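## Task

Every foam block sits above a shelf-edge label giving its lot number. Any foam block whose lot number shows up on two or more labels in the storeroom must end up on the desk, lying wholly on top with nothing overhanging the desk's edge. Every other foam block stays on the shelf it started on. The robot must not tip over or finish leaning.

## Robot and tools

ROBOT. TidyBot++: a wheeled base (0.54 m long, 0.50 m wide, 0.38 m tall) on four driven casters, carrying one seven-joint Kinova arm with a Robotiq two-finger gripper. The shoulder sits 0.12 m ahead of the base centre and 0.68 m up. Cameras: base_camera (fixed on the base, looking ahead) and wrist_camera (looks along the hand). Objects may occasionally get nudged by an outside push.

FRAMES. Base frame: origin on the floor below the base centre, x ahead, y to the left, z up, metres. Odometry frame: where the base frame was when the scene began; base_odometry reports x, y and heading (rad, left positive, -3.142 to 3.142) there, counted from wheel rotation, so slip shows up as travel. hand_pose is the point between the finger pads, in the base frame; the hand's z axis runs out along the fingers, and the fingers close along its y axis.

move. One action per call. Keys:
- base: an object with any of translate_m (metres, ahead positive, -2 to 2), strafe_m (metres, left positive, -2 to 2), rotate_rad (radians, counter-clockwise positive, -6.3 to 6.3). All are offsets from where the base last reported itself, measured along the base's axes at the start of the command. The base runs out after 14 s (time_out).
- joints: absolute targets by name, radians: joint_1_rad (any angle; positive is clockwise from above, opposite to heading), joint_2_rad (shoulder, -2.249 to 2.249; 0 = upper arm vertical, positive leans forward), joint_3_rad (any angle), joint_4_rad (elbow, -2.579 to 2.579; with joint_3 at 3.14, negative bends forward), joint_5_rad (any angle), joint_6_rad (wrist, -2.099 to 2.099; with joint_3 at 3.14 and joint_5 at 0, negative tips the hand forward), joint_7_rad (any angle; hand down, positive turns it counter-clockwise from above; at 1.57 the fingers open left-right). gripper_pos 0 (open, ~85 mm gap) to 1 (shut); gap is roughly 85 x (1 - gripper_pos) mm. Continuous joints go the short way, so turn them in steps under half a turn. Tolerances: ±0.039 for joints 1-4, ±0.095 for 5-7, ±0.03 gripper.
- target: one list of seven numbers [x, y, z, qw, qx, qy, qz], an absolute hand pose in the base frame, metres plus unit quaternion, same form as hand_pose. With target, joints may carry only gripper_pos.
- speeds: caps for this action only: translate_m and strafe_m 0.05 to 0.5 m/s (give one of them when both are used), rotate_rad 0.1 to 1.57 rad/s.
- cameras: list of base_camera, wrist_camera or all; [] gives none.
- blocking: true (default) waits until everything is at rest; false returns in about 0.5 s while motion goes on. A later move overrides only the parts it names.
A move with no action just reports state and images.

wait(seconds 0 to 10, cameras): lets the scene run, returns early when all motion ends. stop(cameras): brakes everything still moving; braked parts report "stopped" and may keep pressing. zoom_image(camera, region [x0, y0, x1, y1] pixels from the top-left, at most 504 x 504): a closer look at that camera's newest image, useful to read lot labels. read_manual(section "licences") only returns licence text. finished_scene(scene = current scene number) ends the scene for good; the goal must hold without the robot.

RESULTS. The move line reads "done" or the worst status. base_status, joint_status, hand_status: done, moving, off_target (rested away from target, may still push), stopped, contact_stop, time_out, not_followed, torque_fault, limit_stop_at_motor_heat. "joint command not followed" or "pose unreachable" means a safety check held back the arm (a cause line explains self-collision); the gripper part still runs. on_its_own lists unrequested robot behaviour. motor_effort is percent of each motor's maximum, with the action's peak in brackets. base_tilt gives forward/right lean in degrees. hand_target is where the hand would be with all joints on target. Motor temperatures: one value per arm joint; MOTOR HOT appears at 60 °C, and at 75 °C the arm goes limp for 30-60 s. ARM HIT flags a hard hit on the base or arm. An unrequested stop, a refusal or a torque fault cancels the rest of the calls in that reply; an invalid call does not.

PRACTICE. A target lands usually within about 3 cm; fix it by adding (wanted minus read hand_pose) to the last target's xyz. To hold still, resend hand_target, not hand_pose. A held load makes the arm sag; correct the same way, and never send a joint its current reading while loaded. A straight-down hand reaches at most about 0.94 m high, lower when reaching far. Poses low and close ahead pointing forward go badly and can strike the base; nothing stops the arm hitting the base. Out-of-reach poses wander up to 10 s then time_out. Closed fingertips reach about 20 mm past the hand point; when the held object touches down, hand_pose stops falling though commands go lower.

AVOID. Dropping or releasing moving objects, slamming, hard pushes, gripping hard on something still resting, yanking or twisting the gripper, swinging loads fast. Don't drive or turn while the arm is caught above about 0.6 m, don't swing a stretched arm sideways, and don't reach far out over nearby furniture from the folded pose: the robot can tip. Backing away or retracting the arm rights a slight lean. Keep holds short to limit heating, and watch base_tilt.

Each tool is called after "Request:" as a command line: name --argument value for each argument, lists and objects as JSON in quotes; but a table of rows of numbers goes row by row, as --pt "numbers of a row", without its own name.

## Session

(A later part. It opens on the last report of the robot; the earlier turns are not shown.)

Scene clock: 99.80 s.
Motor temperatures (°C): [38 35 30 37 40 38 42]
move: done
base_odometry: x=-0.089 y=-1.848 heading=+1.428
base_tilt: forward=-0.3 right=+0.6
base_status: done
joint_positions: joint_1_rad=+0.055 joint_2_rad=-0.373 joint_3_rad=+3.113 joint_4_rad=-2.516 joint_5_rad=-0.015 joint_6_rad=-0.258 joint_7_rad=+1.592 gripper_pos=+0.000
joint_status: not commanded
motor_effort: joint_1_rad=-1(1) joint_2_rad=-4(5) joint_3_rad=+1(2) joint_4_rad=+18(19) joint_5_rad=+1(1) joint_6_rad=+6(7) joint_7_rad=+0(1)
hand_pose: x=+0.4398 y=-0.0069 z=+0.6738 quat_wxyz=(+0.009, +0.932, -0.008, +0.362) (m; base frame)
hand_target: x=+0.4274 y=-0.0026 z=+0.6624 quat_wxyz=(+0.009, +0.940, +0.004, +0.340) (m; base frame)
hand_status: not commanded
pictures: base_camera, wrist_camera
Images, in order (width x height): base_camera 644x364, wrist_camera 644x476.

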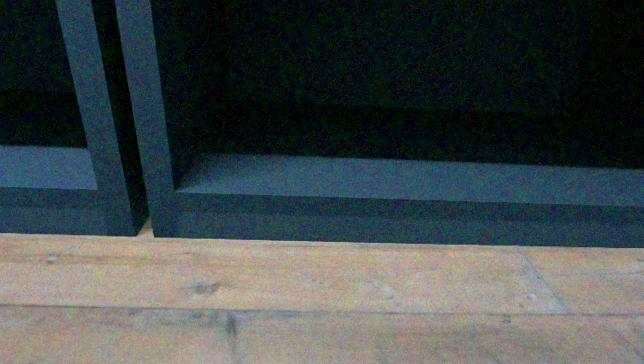

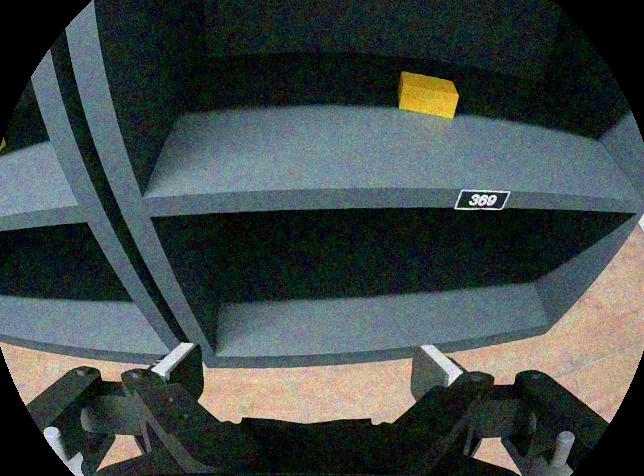

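Request:
move --base '{"strafe_m":1.6}' --cameras '[]'

Request:
move --base '{"strafe_m":0.7}'

Request:
move --joints '{"joint_6_rad":0.5}'

Scene clock: 104.77 s.
Motor temperatures (°C): [38 35 30 37 40 38 42]
move: done
base_odometry: x=-1.673 y=-1.621 heading=+1.428
base_tilt: forward=-0.4 right=+0.6
base_status: done
joint_positions: joint_1_rad=+0.055 joint_2_rad=-0.374 joint_3_rad=+3.114 joint_4_rad=-2.516 joint_5_rad=-0.015 joint_6_rad=-0.259 joint_7_rad=+1.592 gripper_pos=+0.000
joint_status: not commanded
motor_effort: joint_1_rad=+0(1) joint_2_rad=-4(5) joint_3_rad=+1(2) joint_4_rad=+18(19) joint_5_rad=+1(1) joint_6_rad=+6(7) joint_7_rad=+0(1)
hand_pose: x=+0.4394 y=-0.0068 z=+0.6737 quat_wxyz=(+0.009, +0.932, -0.008, +0.362) (m; base frame)
hand_target: x=+0.4274 y=-0.0026 z=+0.6624 quat_wxyz=(+0.009, +0.940, +0.004, +0.340) (m; base frame)
hand_status: not commanded
pictures: none
No camera images: "cameras" was empty.

Scene clock: 107.53 s.
Motor temperatures (°C): [38 35 30 37 40 38 42]
move: done
base_odometry: x=-2.366 y=-1.522 heading=+1.429
base_tilt: forward=-0.4 right=+0.6
base_status: done
joint_positions: joint_1_rad=+0.055 joint_2_rad=-0.374 joint_3_rad=+3.114 joint_4_rad=-2.516 joint_5_rad=-0.015 joint_6_rad=-0.259 joint_7_rad=+1.592 gripper_pos=+0.000
joint_status: not commanded
motor_effort: joint_1_rad=+0(1) joint_2_rad=-4(5) joint_3_rad=+1(2) joint_4_rad=+18(19) joint_5_rad=+1(1) joint_6_rad=+6(7) joint_7_rad=+0(1)
hand_pose: x=+0.4394 y=-0.0068 z=+0.6737 quat_wxyz=(+0.009, +0.932, -0.008, +0.362) (m; base frame)
hand_target: x=+0.4274 y=-0.0026 z=+0.6624 quat_wxyz=(+0.009, +0.940, +0.004, +0.340) (m; base frame)
hand_status: not commanded
pictures: base_camera, wrist_camera
Images, in order (width x height): base_camera 644x364, wrist_camera 644x476.

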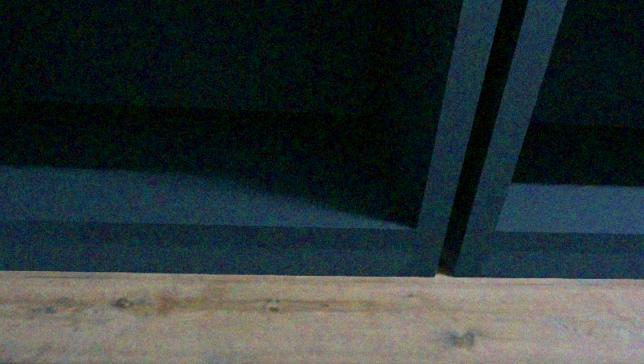

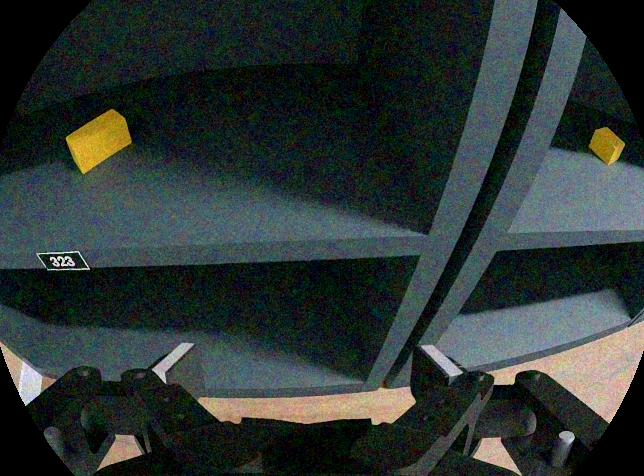

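Scene clock: 109.03 s.
Motor temperatures (°C): [38 35 30 37 40 38 42]
move: done
base_odometry: x=-2.366 y=-1.522 heading=+1.429
base_tilt: forward=-0.3 right=+0.6
base_status: not commanded
joint_positions: joint_1_rad=+0.055 joint_2_rad=-0.374 joint_3_rad=+3.114 joint_4_rad=-2.515 joint_5_rad=-0.015 joint_6_rad=+0.450 joint_7_rad=+1.592 gripper_pos=+0.000
joint_status: all done
motor_effort: joint_1_rad=+0(1) joint_2_rad=-6(6) joint_3_rad=+1(1) joint_4_rad=+21(21) joint_5_rad=+1(1) joint_6_rad=+9(9) joint_7_rad=+0(1)
hand_pose: x=+0.5384 y=-0.0110 z=+0.8662 quat_wxyz=(+0.018, +0.748, -0.007, +0.663) (m; base frame)
hand_target: x=+0.5388 y=-0.0029 z=+0.8778 quat_wxyz=(+0.015, +0.734, +0.004, +0.679) (m; base frame)
hand_status: not commanded
pictures: base_camera, wrist_camera
Images, in order (width x height): base_camera 644x364, wrist_camera 644x476.

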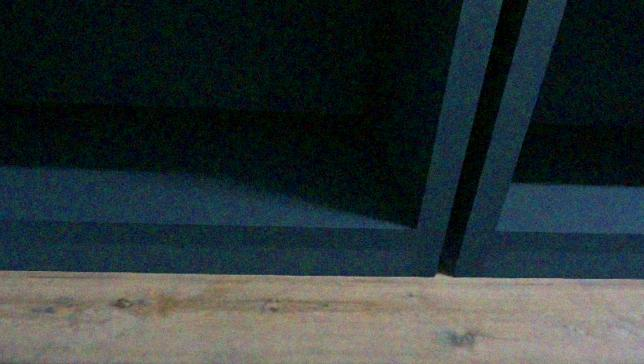

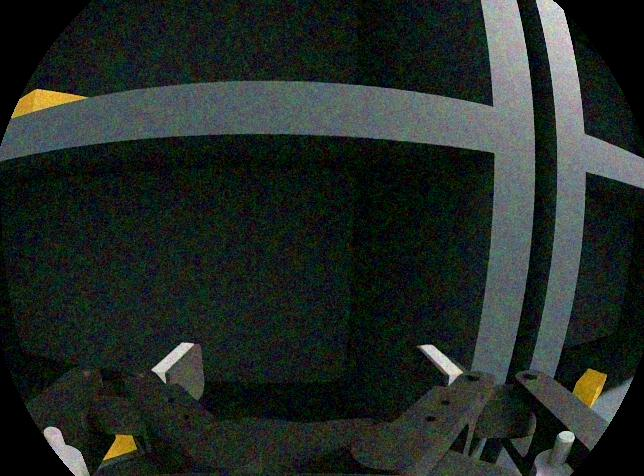

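Request:
move --base '{"strafe_m":0.3}'

Scene clock: 111.33 s.
Motor temperatures (°C): [38 35 30 37 40 38 42]
move: done
base_odometry: x=-2.663 y=-1.479 heading=+1.429
base_tilt: forward=-0.3 right=+0.6
base_status: done
joint_positions: joint_1_rad=+0.055 joint_2_rad=-0.374 joint_3_rad=+3.113 joint_4_rad=-2.515 joint_5_rad=-0.015 joint_6_rad=+0.450 joint_7_rad=+1.592 gripper_pos=+0.000
joint_status: not commanded
motor_effort: joint_1_rad=+0(1) joint_2_rad=-6(7) joint_3_rad=+1(2) joint_4_rad=+20(21) joint_5_rad=+1(1) joint_6_rad=+9(9) joint_7_rad=+0(1)
hand_pose: x=+0.5384 y=-0.0106 z=+0.8662 quat_wxyz=(+0.018, +0.748, -0.007, +0.663) (m; base frame)
hand_target: x=+0.5388 y=-0.0029 z=+0.8778 quat_wxyz=(+0.015, +0.734, +0.004, +0.679) (m; base frame)
hand_status: not commanded
pictures: base_camera, wrist_camera
Images, in order (width x height): base_camera 644x364, wrist_camera 644x476.

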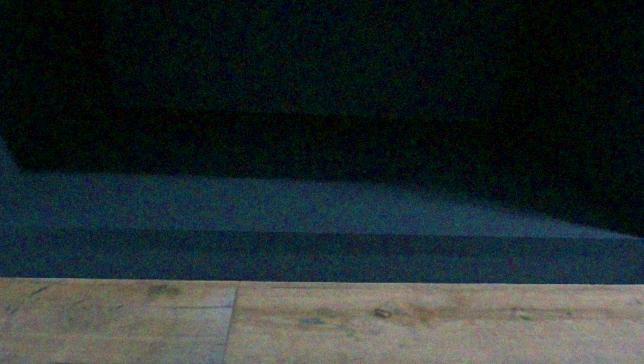

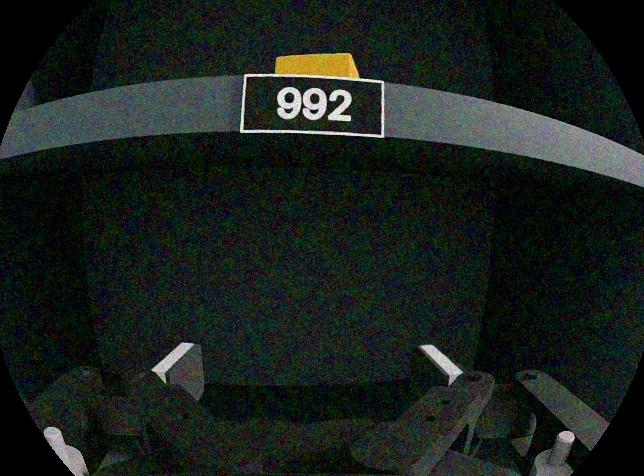

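Request:
move --base '{"strafe_m":-0.9}' --cameras '[]'

Request:
move --target '[0.48, 0, 1.2, 0, 0.866, 0, 0.5]'

Scene clock: 115.23 s.
Motor temperatures (°C): [38 35 30 37 40 38 42]
move: done
base_odometry: x=-1.772 y=-1.607 heading=+1.428
base_tilt: forward=-0.3 right=+0.6
base_status: done
joint_positions: joint_1_rad=+0.054 joint_2_rad=-0.375 joint_3_rad=+3.113 joint_4_rad=-2.515 joint_5_rad=-0.015 joint_6_rad=+0.452 joint_7_rad=+1.592 gripper_pos=+0.000
joint_status: not commanded
motor_effort: joint_1_rad=+0(1) joint_2_rad=-6(8) joint_3_rad=+1(3) joint_4_rad=+20(21) joint_5_rad=+1(1) joint_6_rad=+9(10) joint_7_rad=+0(1)
hand_pose: x=+0.5384 y=-0.0105 z=+0.8670 quat_wxyz=(+0.018, +0.748, -0.006, +0.664) (m; base frame)
hand_target: x=+0.5388 y=-0.0029 z=+0.8778 quat_wxyz=(+0.015, +0.734, +0.004, +0.679) (m; base frame)
hand_status: not commanded
pictures: none
No camera images: "cameras" was empty.

Scene clock: 118.60 s.
Motor temperatures (°C): [38 35 30 37 40 38 42]
move: done
base_odometry: x=-1.772 y=-1.607 heading=+1.428
base_tilt: forward=-0.3 right=+0.6
base_status: not commanded
joint_positions: joint_1_rad=+0.006 joint_2_rad=-0.220 joint_3_rad=+3.136 joint_4_rad=-0.805 joint_5_rad=-0.015 joint_6_rad=-1.455 joint_7_rad=+1.592 gripper_pos=+0.000
joint_status: not commanded
motor_effort: joint_1_rad=+0(1) joint_2_rad=-6(11) joint_3_rad=+0(1) joint_4_rad=+15(24) joint_5_rad=+1(1) joint_6_rad=+8(10) joint_7_rad=+0(1)
hand_pose: x=+0.4785 y=+0.0063 z=+1.2136 quat_wxyz=(-0.001, +0.852, +0.012, +0.523) (m; base frame)
hand_target: x=+0.4800 y=+0.0000 z=+1.2000 quat_wxyz=(+0.000, +0.866, +0.000, +0.500) (m; base frame)
hand_status: done (0.015 m and 3.4 deg from the pose sent, 0.338 m and 23.3 deg at the start)
pictures: base_camera, wrist_camera
Images, in order (width x height): base_camera 644x364, wrist_camera 644x476.

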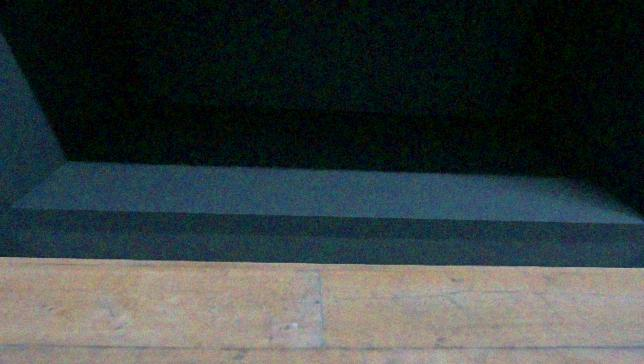

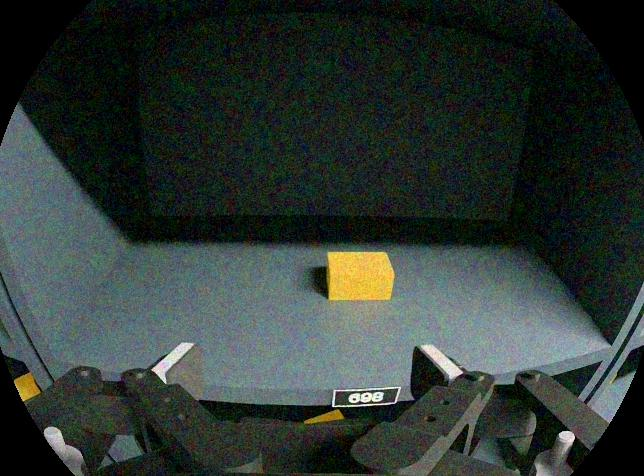

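Request:
zoom_image --camera "wrist_camera" --region '[290, 230, 430, 410]'

Scaled by 2.800.

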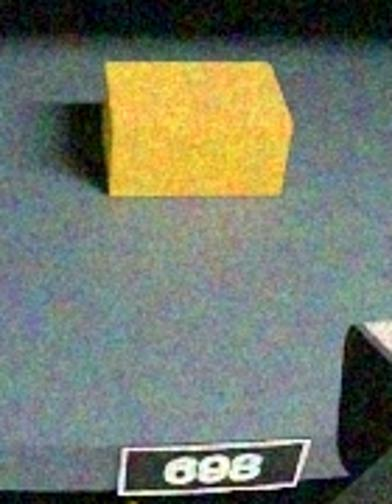

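Request:
move --target '[0.638, -0.018, 1.155, 0.0444, 0.849, -0.0723, 0.521]'

Request:
zoom_image --camera "wrist_camera" --region '[190, 200, 430, 430]'

Scene clock: 121.50 s.
Motor temperatures (°C): [38 35 30 37 40 38 42]
move: done
base_odometry: x=-1.772 y=-1.607 heading=+1.428
base_tilt: forward=-0.3 right=+0.6
base_status: not commanded
joint_positions: joint_1_rad=-0.064 joint_2_rad=-0.002 joint_3_rad=+3.129 joint_4_rad=-0.891 joint_5_rad=+0.204 joint_6_rad=-1.219 joint_7_rad=+1.374 gripper_pos=+0.000
joint_status: not commanded
motor_effort: joint_1_rad=+0(1) joint_2_rad=-17(23) joint_3_rad=+0(1) joint_4_rad=+18(21) joint_5_rad=+2(2) joint_6_rad=+7(8) joint_7_rad=+0(1)
hand_pose: x=+0.6285 y=-0.0189 z=+1.1460 quat_wxyz=(+0.032, +0.862, -0.069, +0.501) (m; base frame)
hand_target: x=+0.6380 y=-0.0180 z=+1.1550 quat_wxyz=(+0.044, +0.849, -0.072, +0.521) (m; base frame)
hand_status: done (0.013 m and 3.1 deg from the pose sent, 0.172 m and 11.0 deg at the start)
pictures: base_camera, wrist_camera
Images, in order (width x height): base_camera 644x364, wrist_camera 644x476.

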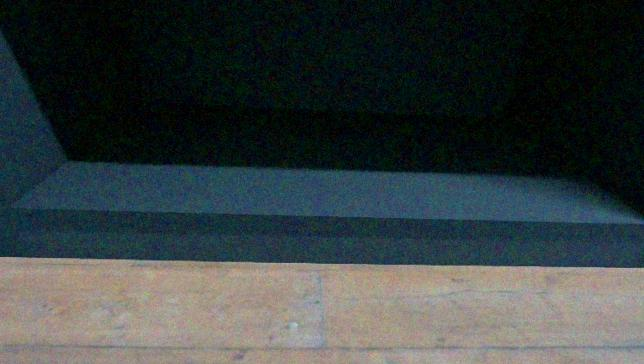

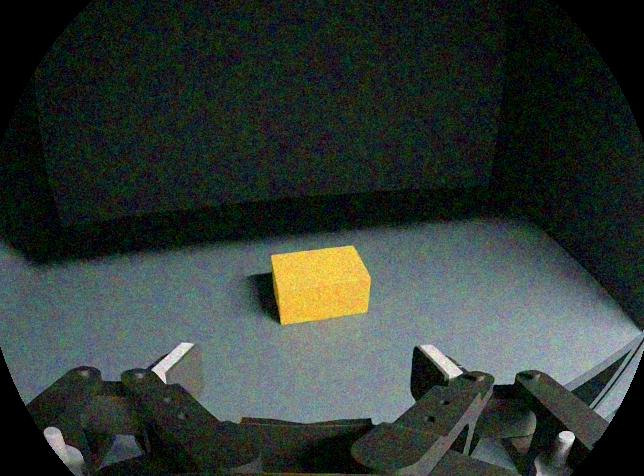

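Scaled by 2.100.

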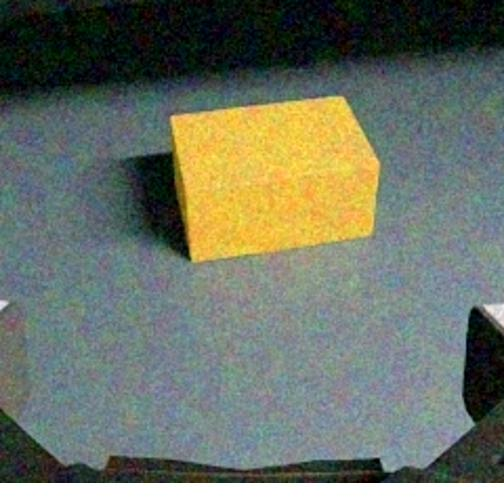

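Request:
move --target '[0.672, -0.042, 1.145, 0, 0.852, 0, 0.523]'

Request:
zoom_image --camera "wrist_camera" --region '[190, 200, 430, 430]'

Scene clock: 123.27 s.
Motor temperatures (°C): [38 35 30 37 40 38 42]
move: done
base_odometry: x=-1.772 y=-1.607 heading=+1.428
base_tilt: forward=-0.3 right=+0.6
base_status: not commanded
joint_positions: joint_1_rad=+0.064 joint_2_rad=+0.035 joint_3_rad=+3.220 joint_4_rad=-0.891 joint_5_rad=-0.098 joint_6_rad=-1.162 joint_7_rad=+1.674 gripper_pos=+0.000
joint_status: not commanded
motor_effort: joint_1_rad=-1(1) joint_2_rad=-20(21) joint_3_rad=+0(1) joint_4_rad=+18(19) joint_5_rad=+0(2) joint_6_rad=+8(8) joint_7_rad=-1(1)
hand_pose: x=+0.6546 y=-0.0458 z=+1.1381 quat_wxyz=(+0.014, +0.863, -0.010, +0.504) (m; base frame)
hand_target: x=+0.6720 y=-0.0420 z=+1.1450 quat_wxyz=(+0.000, +0.852, +0.000, +0.523) (m; base frame)
hand_status: done (0.019 m and 3.2 deg from the pose sent, 0.049 m and 9.1 deg at the start)
pictures: base_camera, wrist_camera
Images, in order (width x height): base_camera 644x364, wrist_camera 644x476.

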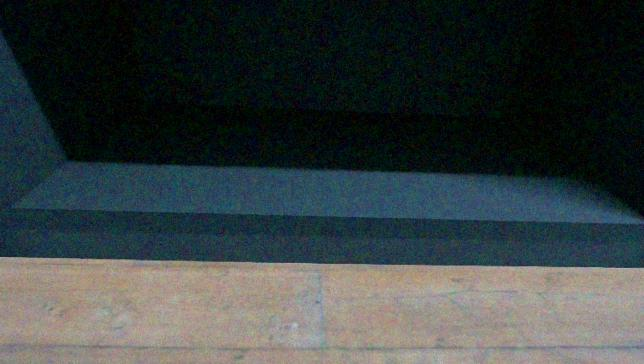

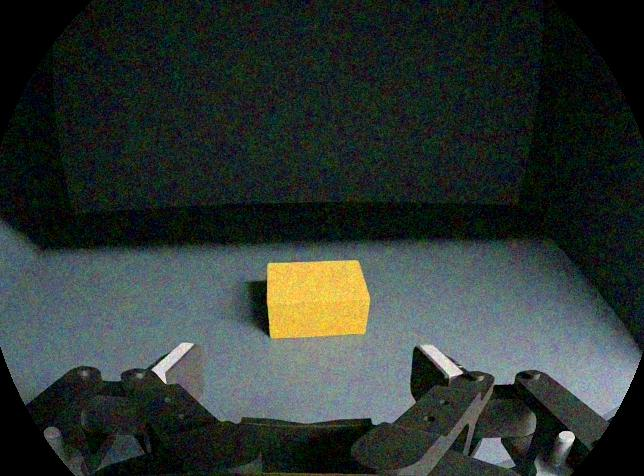

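Scaled by 2.100.

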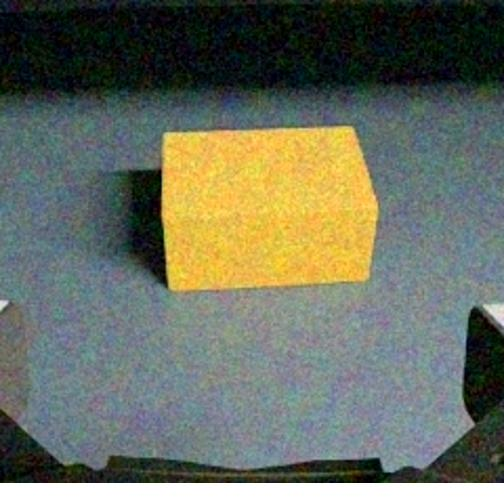

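Request:
move --target '[0.745, -0.042, 1.124, 0, 0.852, 0, 0.523]'

Request:
zoom_image --camera "wrist_camera" --region '[150, 220, 470, 470]'

Scene clock: 124.90 s.
Motor temperatures (°C): [38 35 30 37 40 38 42]
move: done
base_odometry: x=-1.772 y=-1.607 heading=+1.428
base_tilt: forward=-0.3 right=+0.6
base_status: not commanded
joint_positions: joint_1_rad=+0.083 joint_2_rad=+0.200 joint_3_rad=+3.191 joint_4_rad=-0.799 joint_5_rad=-0.099 joint_6_rad=-1.109 joint_7_rad=+1.675 gripper_pos=+0.000
joint_status: not commanded
motor_effort: joint_1_rad=-1(1) joint_2_rad=-26(29) joint_3_rad=+0(0) joint_4_rad=+18(21) joint_5_rad=+0(0) joint_6_rad=+8(8) joint_7_rad=+0(1)
hand_pose: x=+0.7333 y=-0.0473 z=+1.1059 quat_wxyz=(+0.013, +0.868, -0.006, +0.496) (m; base frame)
hand_target: x=+0.7450 y=-0.0420 z=+1.1240 quat_wxyz=(+0.000, +0.852, +0.000, +0.523) (m; base frame)
hand_status: done (0.022 m and 4.0 deg from the pose sent, 0.092 m and 3.2 deg at the start)
pictures: base_camera, wrist_camera
Images, in order (width x height): base_camera 644x364, wrist_camera 644x476.

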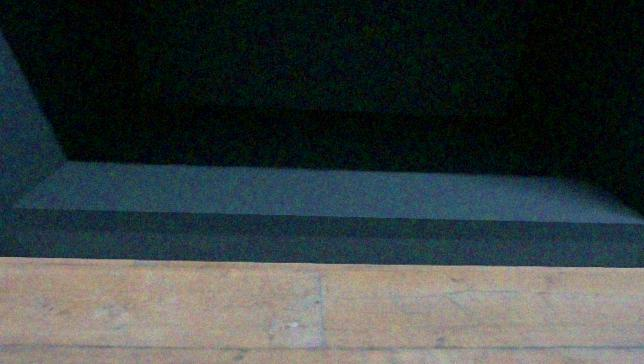

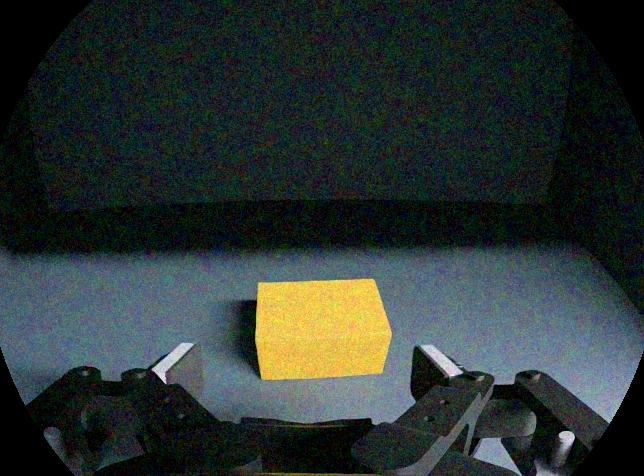

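Scaled by 1.575.

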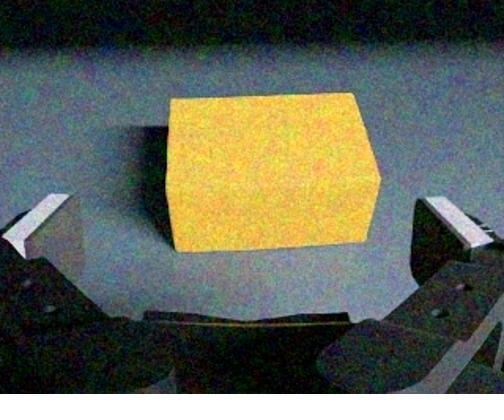

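Request:
move --target '[0.790, -0.048, 1.114, 0, 0.852, 0, 0.523]'

Request:
zoom_image --camera "wrist_camera" --region '[150, 220, 470, 470]'

Scene clock: 126.40 s.
Motor temperatures (°C): [38 35 30 37 40 38 42]
move: done
base_odometry: x=-1.772 y=-1.607 heading=+1.428
base_tilt: forward=-0.3 right=+0.6
base_status: not commanded
joint_positions: joint_1_rad=+0.099 joint_2_rad=+0.307 joint_3_rad=+3.169 joint_4_rad=-0.670 joint_5_rad=-0.099 joint_6_rad=-1.109 joint_7_rad=+1.675 gripper_pos=+0.000
joint_status: not commanded
motor_effort: joint_1_rad=+0(1) joint_2_rad=-29(32) joint_3_rad=+0(0) joint_4_rad=+20(20) joint_5_rad=+0(0) joint_6_rad=+8(9) joint_7_rad=+0(1)
hand_pose: x=+0.7760 y=-0.0504 z=+1.1063 quat_wxyz=(+0.012, +0.863, -0.004, +0.505) (m; base frame)
hand_target: x=+0.7900 y=-0.0480 z=+1.1140 quat_wxyz=(+0.000, +0.852, +0.000, +0.523) (m; base frame)
hand_status: done (0.016 m and 2.8 deg from the pose sent, 0.057 m and 4.0 deg at the start)
pictures: base_camera, wrist_camera
Images, in order (width x height): base_camera 644x364, wrist_camera 644x476.

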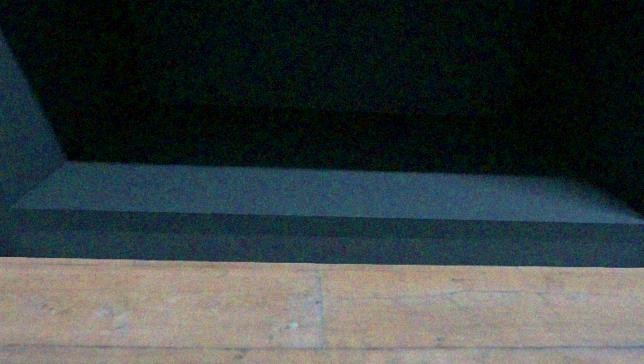

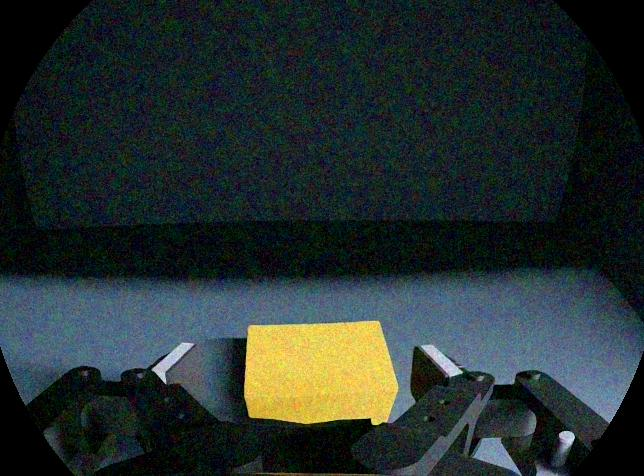

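Scaled by 1.575.

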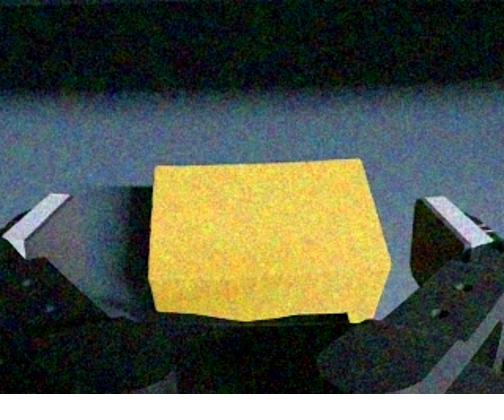

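Request:
move --target '[0.793, -0.054, 1.102, 0, 0.852, 0, 0.523]'

Request:
zoom_image --camera "wrist_camera" --region '[150, 220, 470, 470]'

Scene clock: 127.33 s.
Motor temperatures (°C): [38 35 30 37 40 38 42]
move: done
base_odometry: x=-1.772 y=-1.607 heading=+1.428
base_tilt: forward=-0.3 right=+0.6
base_status: not commanded
joint_positions: joint_1_rad=+0.117 joint_2_rad=+0.306 joint_3_rad=+3.165 joint_4_rad=-0.698 joint_5_rad=-0.099 joint_6_rad=-1.069 joint_7_rad=+1.678 gripper_pos=+0.000
joint_status: not commanded
motor_effort: joint_1_rad=+0(1) joint_2_rad=-29(31) joint_3_rad=+0(1) joint_4_rad=+19(20) joint_5_rad=+0(0) joint_6_rad=+8(9) joint_7_rad=+0(1)
hand_pose: x=+0.7812 y=-0.0613 z=+1.1028 quat_wxyz=(+0.016, +0.860, -0.010, +0.510) (m; base frame)
hand_target: x=+0.7930 y=-0.0540 z=+1.1020 quat_wxyz=(+0.000, +0.852, +0.000, +0.523) (m; base frame)
hand_status: done (0.014 m and 2.8 deg from the pose sent, 0.018 m and 2.8 deg at the start)
pictures: base_camera, wrist_camera
Images, in order (width x height): base_camera 644x364, wrist_camera 644x476.

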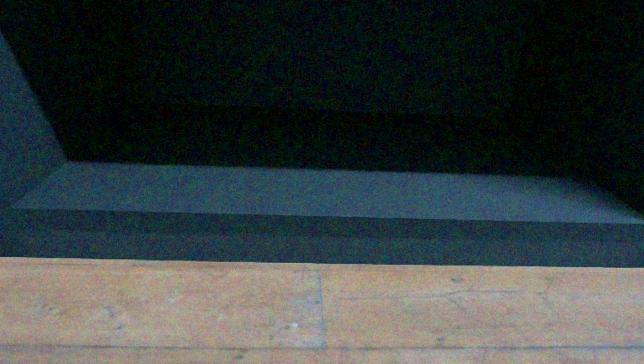

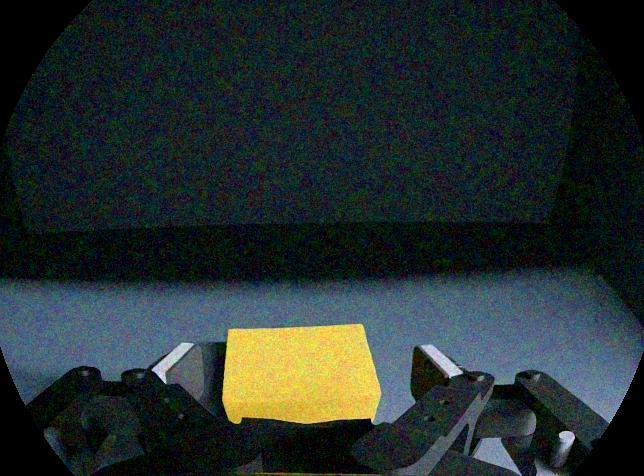

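Scaled by 1.575.

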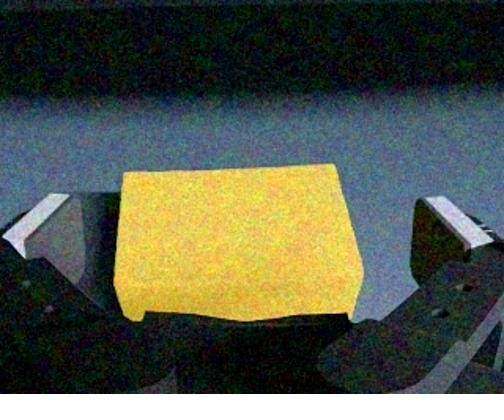

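Request:
move --joints '{"gripper_pos":0.4}'

Request:
move --target '[0.790, -0.052, 1.15, 0, 0.852, 0, 0.523]'

Scene clock: 128.23 s.
Motor temperatures (°C): [38 35 30 37 40 38 42]
move: done
base_odometry: x=-1.772 y=-1.607 heading=+1.428
base_tilt: forward=-0.3 right=+0.6
base_status: not commanded
joint_positions: joint_1_rad=+0.117 joint_2_rad=+0.306 joint_3_rad=+3.165 joint_4_rad=-0.698 joint_5_rad=-0.099 joint_6_rad=-1.069 joint_7_rad=+1.678 gripper_pos=+0.400
joint_status: all done
motor_effort: joint_1_rad=+0(1) joint_2_rad=-29(30) joint_3_rad=+0(0) joint_4_rad=+19(20) joint_5_rad=+0(0) joint_6_rad=+7(9) joint_7_rad=+0(1)
hand_pose: x=+0.7812 y=-0.0613 z=+1.1028 quat_wxyz=(+0.016, +0.860, -0.010, +0.510) (m; base frame)
hand_target: x=+0.7930 y=-0.0540 z=+1.1020 quat_wxyz=(+0.000, +0.852, +0.000, +0.523) (m; base frame)
hand_status: not commanded
pictures: base_camera, wrist_camera
Images, in order (width x height): base_camera 644x364, wrist_camera 644x476.

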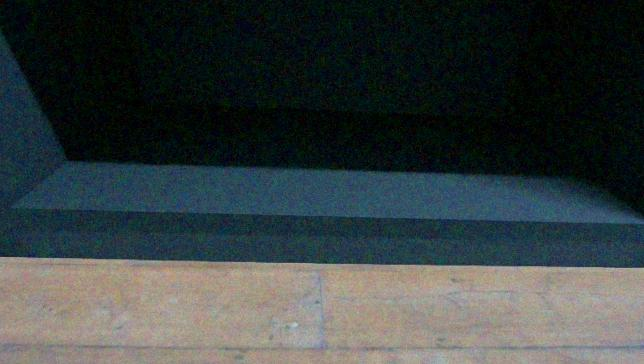

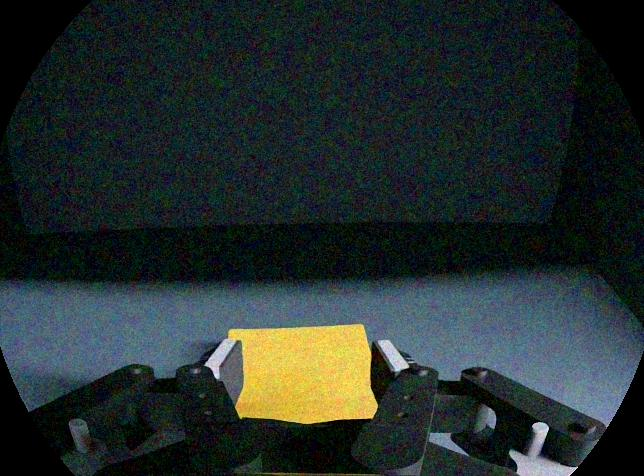

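Scene clock: 129.80 s.
Motor temperatures (°C): [38 35 30 37 40 38 42]
move: done
base_odometry: x=-1.772 y=-1.607 heading=+1.428
base_tilt: forward=-0.3 right=+0.6
base_status: not commanded
joint_positions: joint_1_rad=+0.117 joint_2_rad=+0.417 joint_3_rad=+3.157 joint_4_rad=-0.318 joint_5_rad=-0.099 joint_6_rad=-1.245 joint_7_rad=+1.678 gripper_pos=+0.400
joint_status: not commanded
motor_effort: joint_1_rad=+0(1) joint_2_rad=-32(32) joint_3_rad=+0(1) joint_4_rad=+17(20) joint_5_rad=+0(0) joint_6_rad=+8(9) joint_7_rad=+0(1)
hand_pose: x=+0.7836 y=-0.0537 z=+1.1763 quat_wxyz=(+0.020, +0.835, +0.004, +0.549) (m; base frame)
hand_target: x=+0.7900 y=-0.0520 z=+1.1500 quat_wxyz=(+0.000, +0.852, +0.000, +0.523) (m; base frame)
hand_status: done (0.027 m and 4.3 deg from the pose sent, 0.049 m and 2.8 deg at the start)
pictures: base_camera, wrist_camera
Images, in order (width x height): base_camera 644x364, wrist_camera 644x476.

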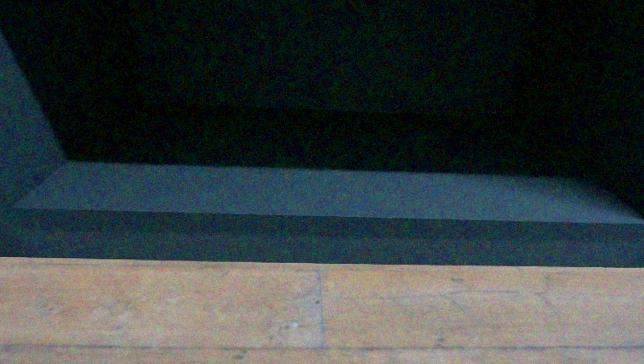

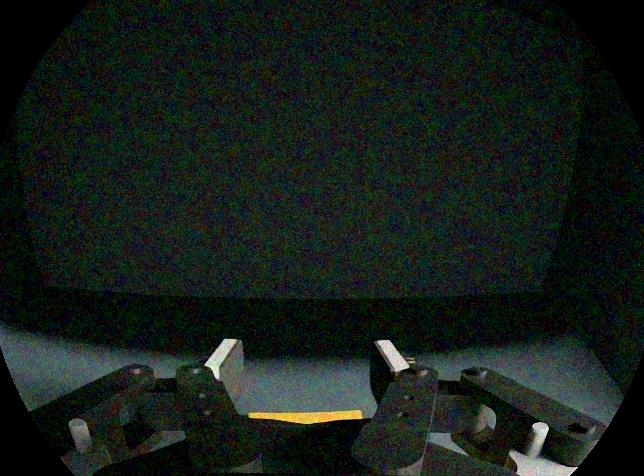

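Request:
move --joints '{"gripper_pos":0}' --cameras '[]'

Request:
move --target '[0.797, -0.048, 1.112, 0, 0.852, 0, 0.523]'

Request:
move --target '[0.797, -0.049, 1.096, 0, 0.852, 0, 0.523]'

Request:
move --joints '{"gripper_pos":0.7}'

Scene clock: 135.83 s.
Motor temperatures (°C): [38 35 30 37 40 38 42]
move: done
base_odometry: x=-1.772 y=-1.607 heading=+1.428
base_tilt: forward=-0.3 right=+0.6
base_status: not commanded
joint_positions: joint_1_rad=+0.117 joint_2_rad=+0.417 joint_3_rad=+3.157 joint_4_rad=-0.318 joint_5_rad=-0.099 joint_6_rad=-1.247 joint_7_rad=+1.678 gripper_pos=+0.000
joint_status: all done
motor_effort: joint_1_rad=+0(1) joint_2_rad=-30(31) joint_3_rad=+0(1) joint_4_rad=+17(17) joint_5_rad=+0(0) joint_6_rad=+9(9) joint_7_rad=+0(1)
hand_pose: x=+0.7834 y=-0.0537 z=+1.1755 quat_wxyz=(+0.020, +0.836, +0.004, +0.548) (m; base frame)
hand_target: x=+0.7900 y=-0.0520 z=+1.1500 quat_wxyz=(+0.000, +0.852, +0.000, +0.523) (m; base frame)
hand_status: not commanded
pictures: none
No camera images: "cameras" was empty.

Scene clock: 137.30 s.
Motor temperatures (°C): [38 35 30 37 40 38 42]
move: done
base_odometry: x=-1.772 y=-1.607 heading=+1.428
base_tilt: forward=-0.3 right=+0.6
base_status: not commanded
joint_positions: joint_1_rad=+0.117 joint_2_rad=+0.349 joint_3_rad=+3.157 joint_4_rad=-0.606 joint_5_rad=-0.099 joint_6_rad=-1.124 joint_7_rad=+1.678 gripper_pos=+0.000
joint_status: not commanded
motor_effort: joint_1_rad=+0(1) joint_2_rad=-30(32) joint_3_rad=+0(1) joint_4_rad=+19(19) joint_5_rad=+0(0) joint_6_rad=+8(8) joint_7_rad=+0(1)
hand_pose: x=+0.7891 y=-0.0570 z=+1.1083 quat_wxyz=(+0.014, +0.861, -0.005, +0.508) (m; base frame)
hand_target: x=+0.7970 y=-0.0480 z=+1.1120 quat_wxyz=(+0.000, +0.852, +0.000, +0.523) (m; base frame)
hand_status: done (0.013 m and 2.6 deg from the pose sent, 0.065 m and 4.1 deg at the start)
pictures: base_camera, wrist_camera
Images, in order (width x height): base_camera 644x364, wrist_camera 644x476.

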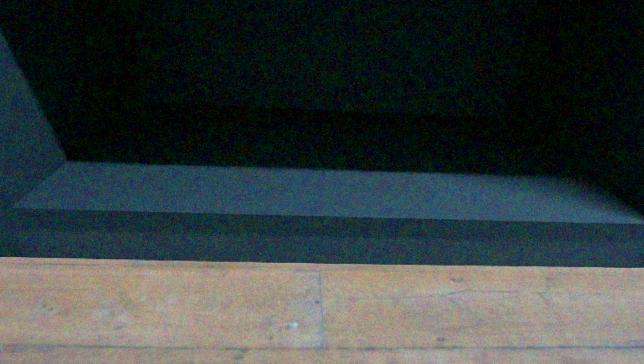

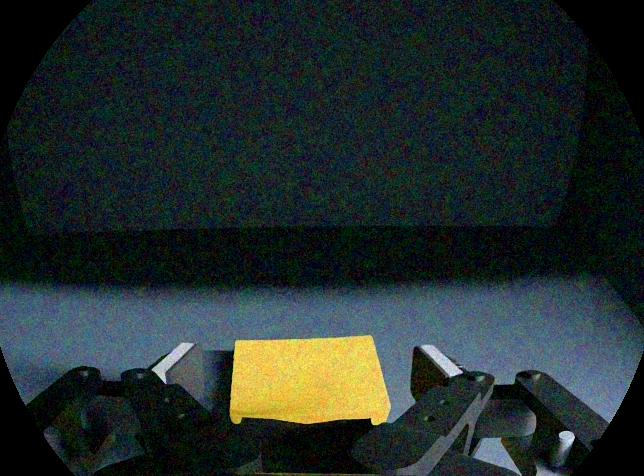

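Scene clock: 138.23 s.
Motor temperatures (°C): [38 35 30 37 40 38 42]
move: done
base_odometry: x=-1.772 y=-1.607 heading=+1.428
base_tilt: forward=-0.3 right=+0.6
base_status: not commanded
joint_positions: joint_1_rad=+0.117 joint_2_rad=+0.319 joint_3_rad=+3.157 joint_4_rad=-0.713 joint_5_rad=-0.099 joint_6_rad=-1.050 joint_7_rad=+1.678 gripper_pos=+0.000
joint_status: not commanded
motor_effort: joint_1_rad=+0(1) joint_2_rad=-29(32) joint_3_rad=+0(0) joint_4_rad=+20(20) joint_5_rad=+0(0) joint_6_rad=+8(9) joint_7_rad=+0(1)
hand_pose: x=+0.7897 y=-0.0585 z=+1.0917 quat_wxyz=(+0.013, +0.862, -0.009, +0.507) (m; base frame)
hand_target: x=+0.7970 y=-0.0490 z=+1.0960 quat_wxyz=(+0.000, +0.852, +0.000, +0.523) (m; base frame)
hand_status: done (0.013 m and 2.8 deg from the pose sent, 0.017 m and 2.6 deg at the start)
pictures: base_camera, wrist_camera
Images, in order (width x height): base_camera 644x364, wrist_camera 644x476.

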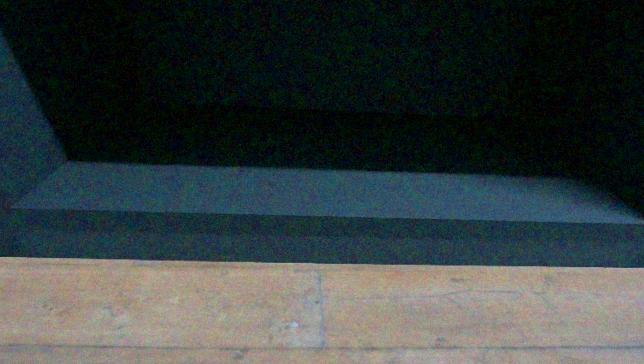

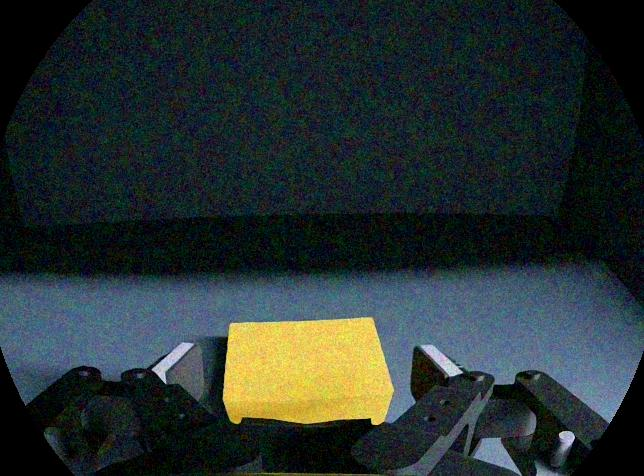

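Scene clock: 139.17 s.
Motor temperatures (°C): [38 35 30 37 40 38 42]
move: done
base_odometry: x=-1.772 y=-1.607 heading=+1.428
base_tilt: forward=-0.3 right=+0.6
base_status: not commanded
joint_positions: joint_1_rad=+0.117 joint_2_rad=+0.318 joint_3_rad=+3.157 joint_4_rad=-0.713 joint_5_rad=-0.099 joint_6_rad=-1.048 joint_7_rad=+1.678 gripper_pos=+0.700
joint_status: all done
motor_effort: joint_1_rad=+0(1) joint_2_rad=-30(31) joint_3_rad=+0(0) joint_4_rad=+20(20) joint_5_rad=+0(0) joint_6_rad=+8(9) joint_7_rad=+0(1)
hand_pose: x=+0.7897 y=-0.0585 z=+1.0928 quat_wxyz=(+0.013, +0.861, -0.009, +0.508) (m; base frame)
hand_target: x=+0.7970 y=-0.0490 z=+1.0960 quat_wxyz=(+0.000, +0.852, +0.000, +0.523) (m; base frame)
hand_status: not commanded
pictures: base_camera, wrist_camera
Images, in order (width x height): base_camera 644x364, wrist_camera 644x476.

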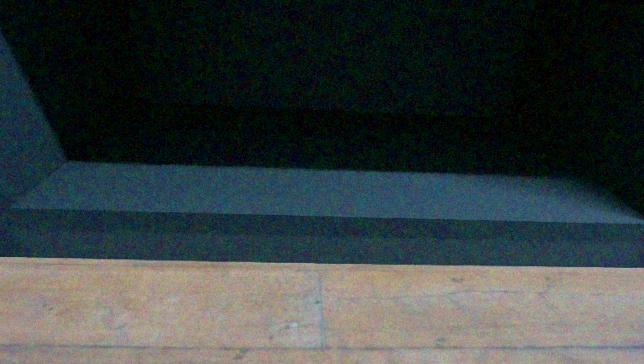

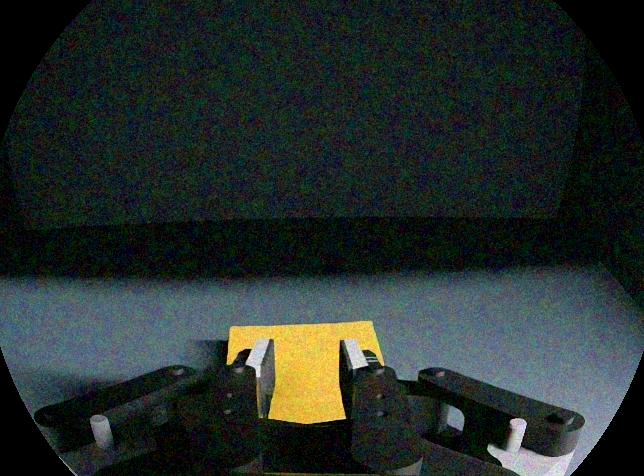

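Request:
move --target '[0.75, -0.085, 1.11, 0, 0.852, 0, 0.523]' --joints '{"gripper_pos":1}' --cameras '[]'

Request:
move --target '[0.775, -0.085, 1.05, 0, 0.852, 0, 0.523]'

Scene clock: 141.83 s.
Motor temperatures (°C): [38 35 30 37 40 38 42]
move: done
base_odometry: x=-1.772 y=-1.607 heading=+1.428
base_tilt: forward=-0.3 right=+0.6
base_status: not commanded
joint_positions: joint_1_rad=+0.215 joint_2_rad=+0.213 joint_3_rad=+3.160 joint_4_rad=-0.794 joint_5_rad=-0.194 joint_6_rad=-1.048 joint_7_rad=+1.775 gripper_pos=+0.999
joint_status: all done
motor_effort: joint_1_rad=+0(2) joint_2_rad=-26(32) joint_3_rad=+0(1) joint_4_rad=+19(21) joint_5_rad=-1(1) joint_6_rad=+8(8) joint_7_rad=+0(1)
hand_pose: x=+0.7423 y=-0.0914 z=+1.1202 quat_wxyz=(+0.019, +0.852, -0.009, +0.523) (m; base frame)
hand_target: x=+0.7500 y=-0.0850 z=+1.1100 quat_wxyz=(+0.000, +0.852, +0.000, +0.523) (m; base frame)
hand_status: done (0.014 m and 2.4 deg from the pose sent, 0.051 m and 2.7 deg at the start)
pictures: none
No camera images: "cameras" was empty.

Scene clock: 143.10 s.
Motor temperatures (°C): [38 35 30 37 40 38 42]
move: done
base_odometry: x=-1.772 y=-1.607 heading=+1.428
base_tilt: forward=-0.3 right=+0.6
base_status: not commanded
joint_positions: joint_1_rad=+0.215 joint_2_rad=+0.212 joint_3_rad=+3.160 joint_4_rad=-1.013 joint_5_rad=-0.211 joint_6_rad=-0.874 joint_7_rad=+1.824 gripper_pos=+0.999
joint_status: not commanded
motor_effort: joint_1_rad=-1(1) joint_2_rad=-28(30) joint_3_rad=+0(0) joint_4_rad=+21(23) joint_5_rad=-1(1) joint_6_rad=+7(8) joint_7_rad=+0(1)
hand_pose: x=+0.7652 y=-0.0992 z=+1.0475 quat_wxyz=(+0.020, +0.863, -0.009, +0.505) (m; base frame)
hand_target: x=+0.7750 y=-0.0850 z=+1.0500 quat_wxyz=(+0.000, +0.852, +0.000, +0.523) (m; base frame)
hand_status: done (0.017 m and 3.5 deg from the pose sent, 0.078 m and 2.4 deg at the start)
pictures: base_camera, wrist_camera
Images, in order (width x height): base_camera 644x364, wrist_camera 644x476.

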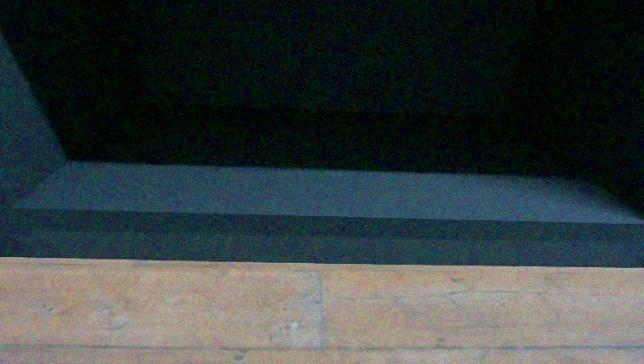

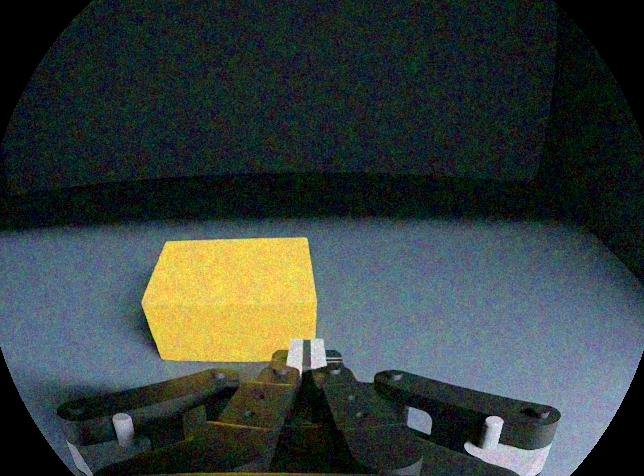

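Request:
move --target '[0.815, -0.077, 1.050, 0, 0.852, 0, 0.523]' --cameras '["wrist_camera"]'

Request:
move --target '[0.855, -0.073, 1.050, 0, 0.852, 0, 0.523]' --cameras '["wrist_camera"]'

Scene clock: 144.33 s.
Motor temperatures (°C): [38 35 30 37 40 38 42]
move: done
base_odometry: x=-1.772 y=-1.607 heading=+1.428
base_tilt: forward=-0.3 right=+0.6
base_status: not commanded
joint_positions: joint_1_rad=+0.212 joint_2_rad=+0.288 joint_3_rad=+3.137 joint_4_rad=-0.910 joint_5_rad=-0.211 joint_6_rad=-0.873 joint_7_rad=+1.823 gripper_pos=+0.999
joint_status: not commanded
motor_effort: joint_1_rad=-1(1) joint_2_rad=-30(31) joint_3_rad=+0(1) joint_4_rad=+21(22) joint_5_rad=-1(1) joint_6_rad=+8(8) joint_7_rad=+0(1)
hand_pose: x=+0.7982 y=-0.0913 z=+1.0555 quat_wxyz=(+0.014, +0.855, +0.002, +0.518) (m; base frame)
hand_target: x=+0.8150 y=-0.0770 z=+1.0500 quat_wxyz=(+0.000, +0.852, +0.000, +0.523) (m; base frame)
hand_status: done (0.023 m and 1.8 deg from the pose sent, 0.055 m and 3.5 deg at the start)
pictures: wrist_camera
Images, in order (width x height): wrist_camera 644x476.

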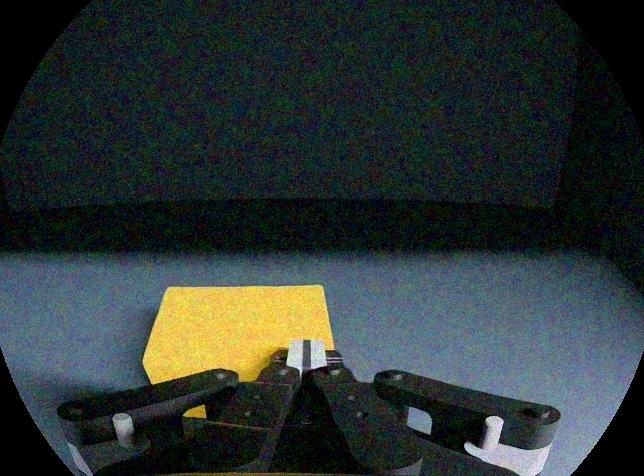

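Scene clock: 145.73 s.
Motor temperatures (°C): [38 35 30 37 40 38 42]
move: done
base_odometry: x=-1.772 y=-1.607 heading=+1.428
base_tilt: forward=-0.3 right=+0.6
base_status: not commanded
joint_positions: joint_1_rad=+0.191 joint_2_rad=+0.409 joint_3_rad=+3.130 joint_4_rad=-0.735 joint_5_rad=-0.211 joint_6_rad=-0.873 joint_7_rad=+1.794 gripper_pos=+0.999
joint_status: not commanded
motor_effort: joint_1_rad=+0(1) joint_2_rad=-34(36) joint_3_rad=-1(1) joint_4_rad=+20(22) joint_5_rad=-1(1) joint_6_rad=+8(8) joint_7_rad=+0(1)
hand_pose: x=+0.8481 y=-0.0826 z=+1.0688 quat_wxyz=(+0.002, +0.841, +0.002, +0.541) (m; base frame)
hand_target: x=+0.8550 y=-0.0730 z=+1.0500 quat_wxyz=(+0.000, +0.852, +0.000, +0.523) (m; base frame)
hand_status: done (0.022 m and 2.4 deg from the pose sent, 0.060 m and 1.8 deg at the start)
pictures: wrist_camera
Images, in order (width x height): wrist_camera 644x476.

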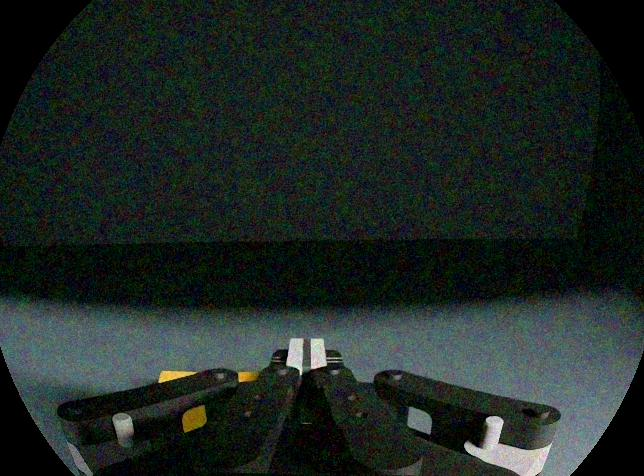

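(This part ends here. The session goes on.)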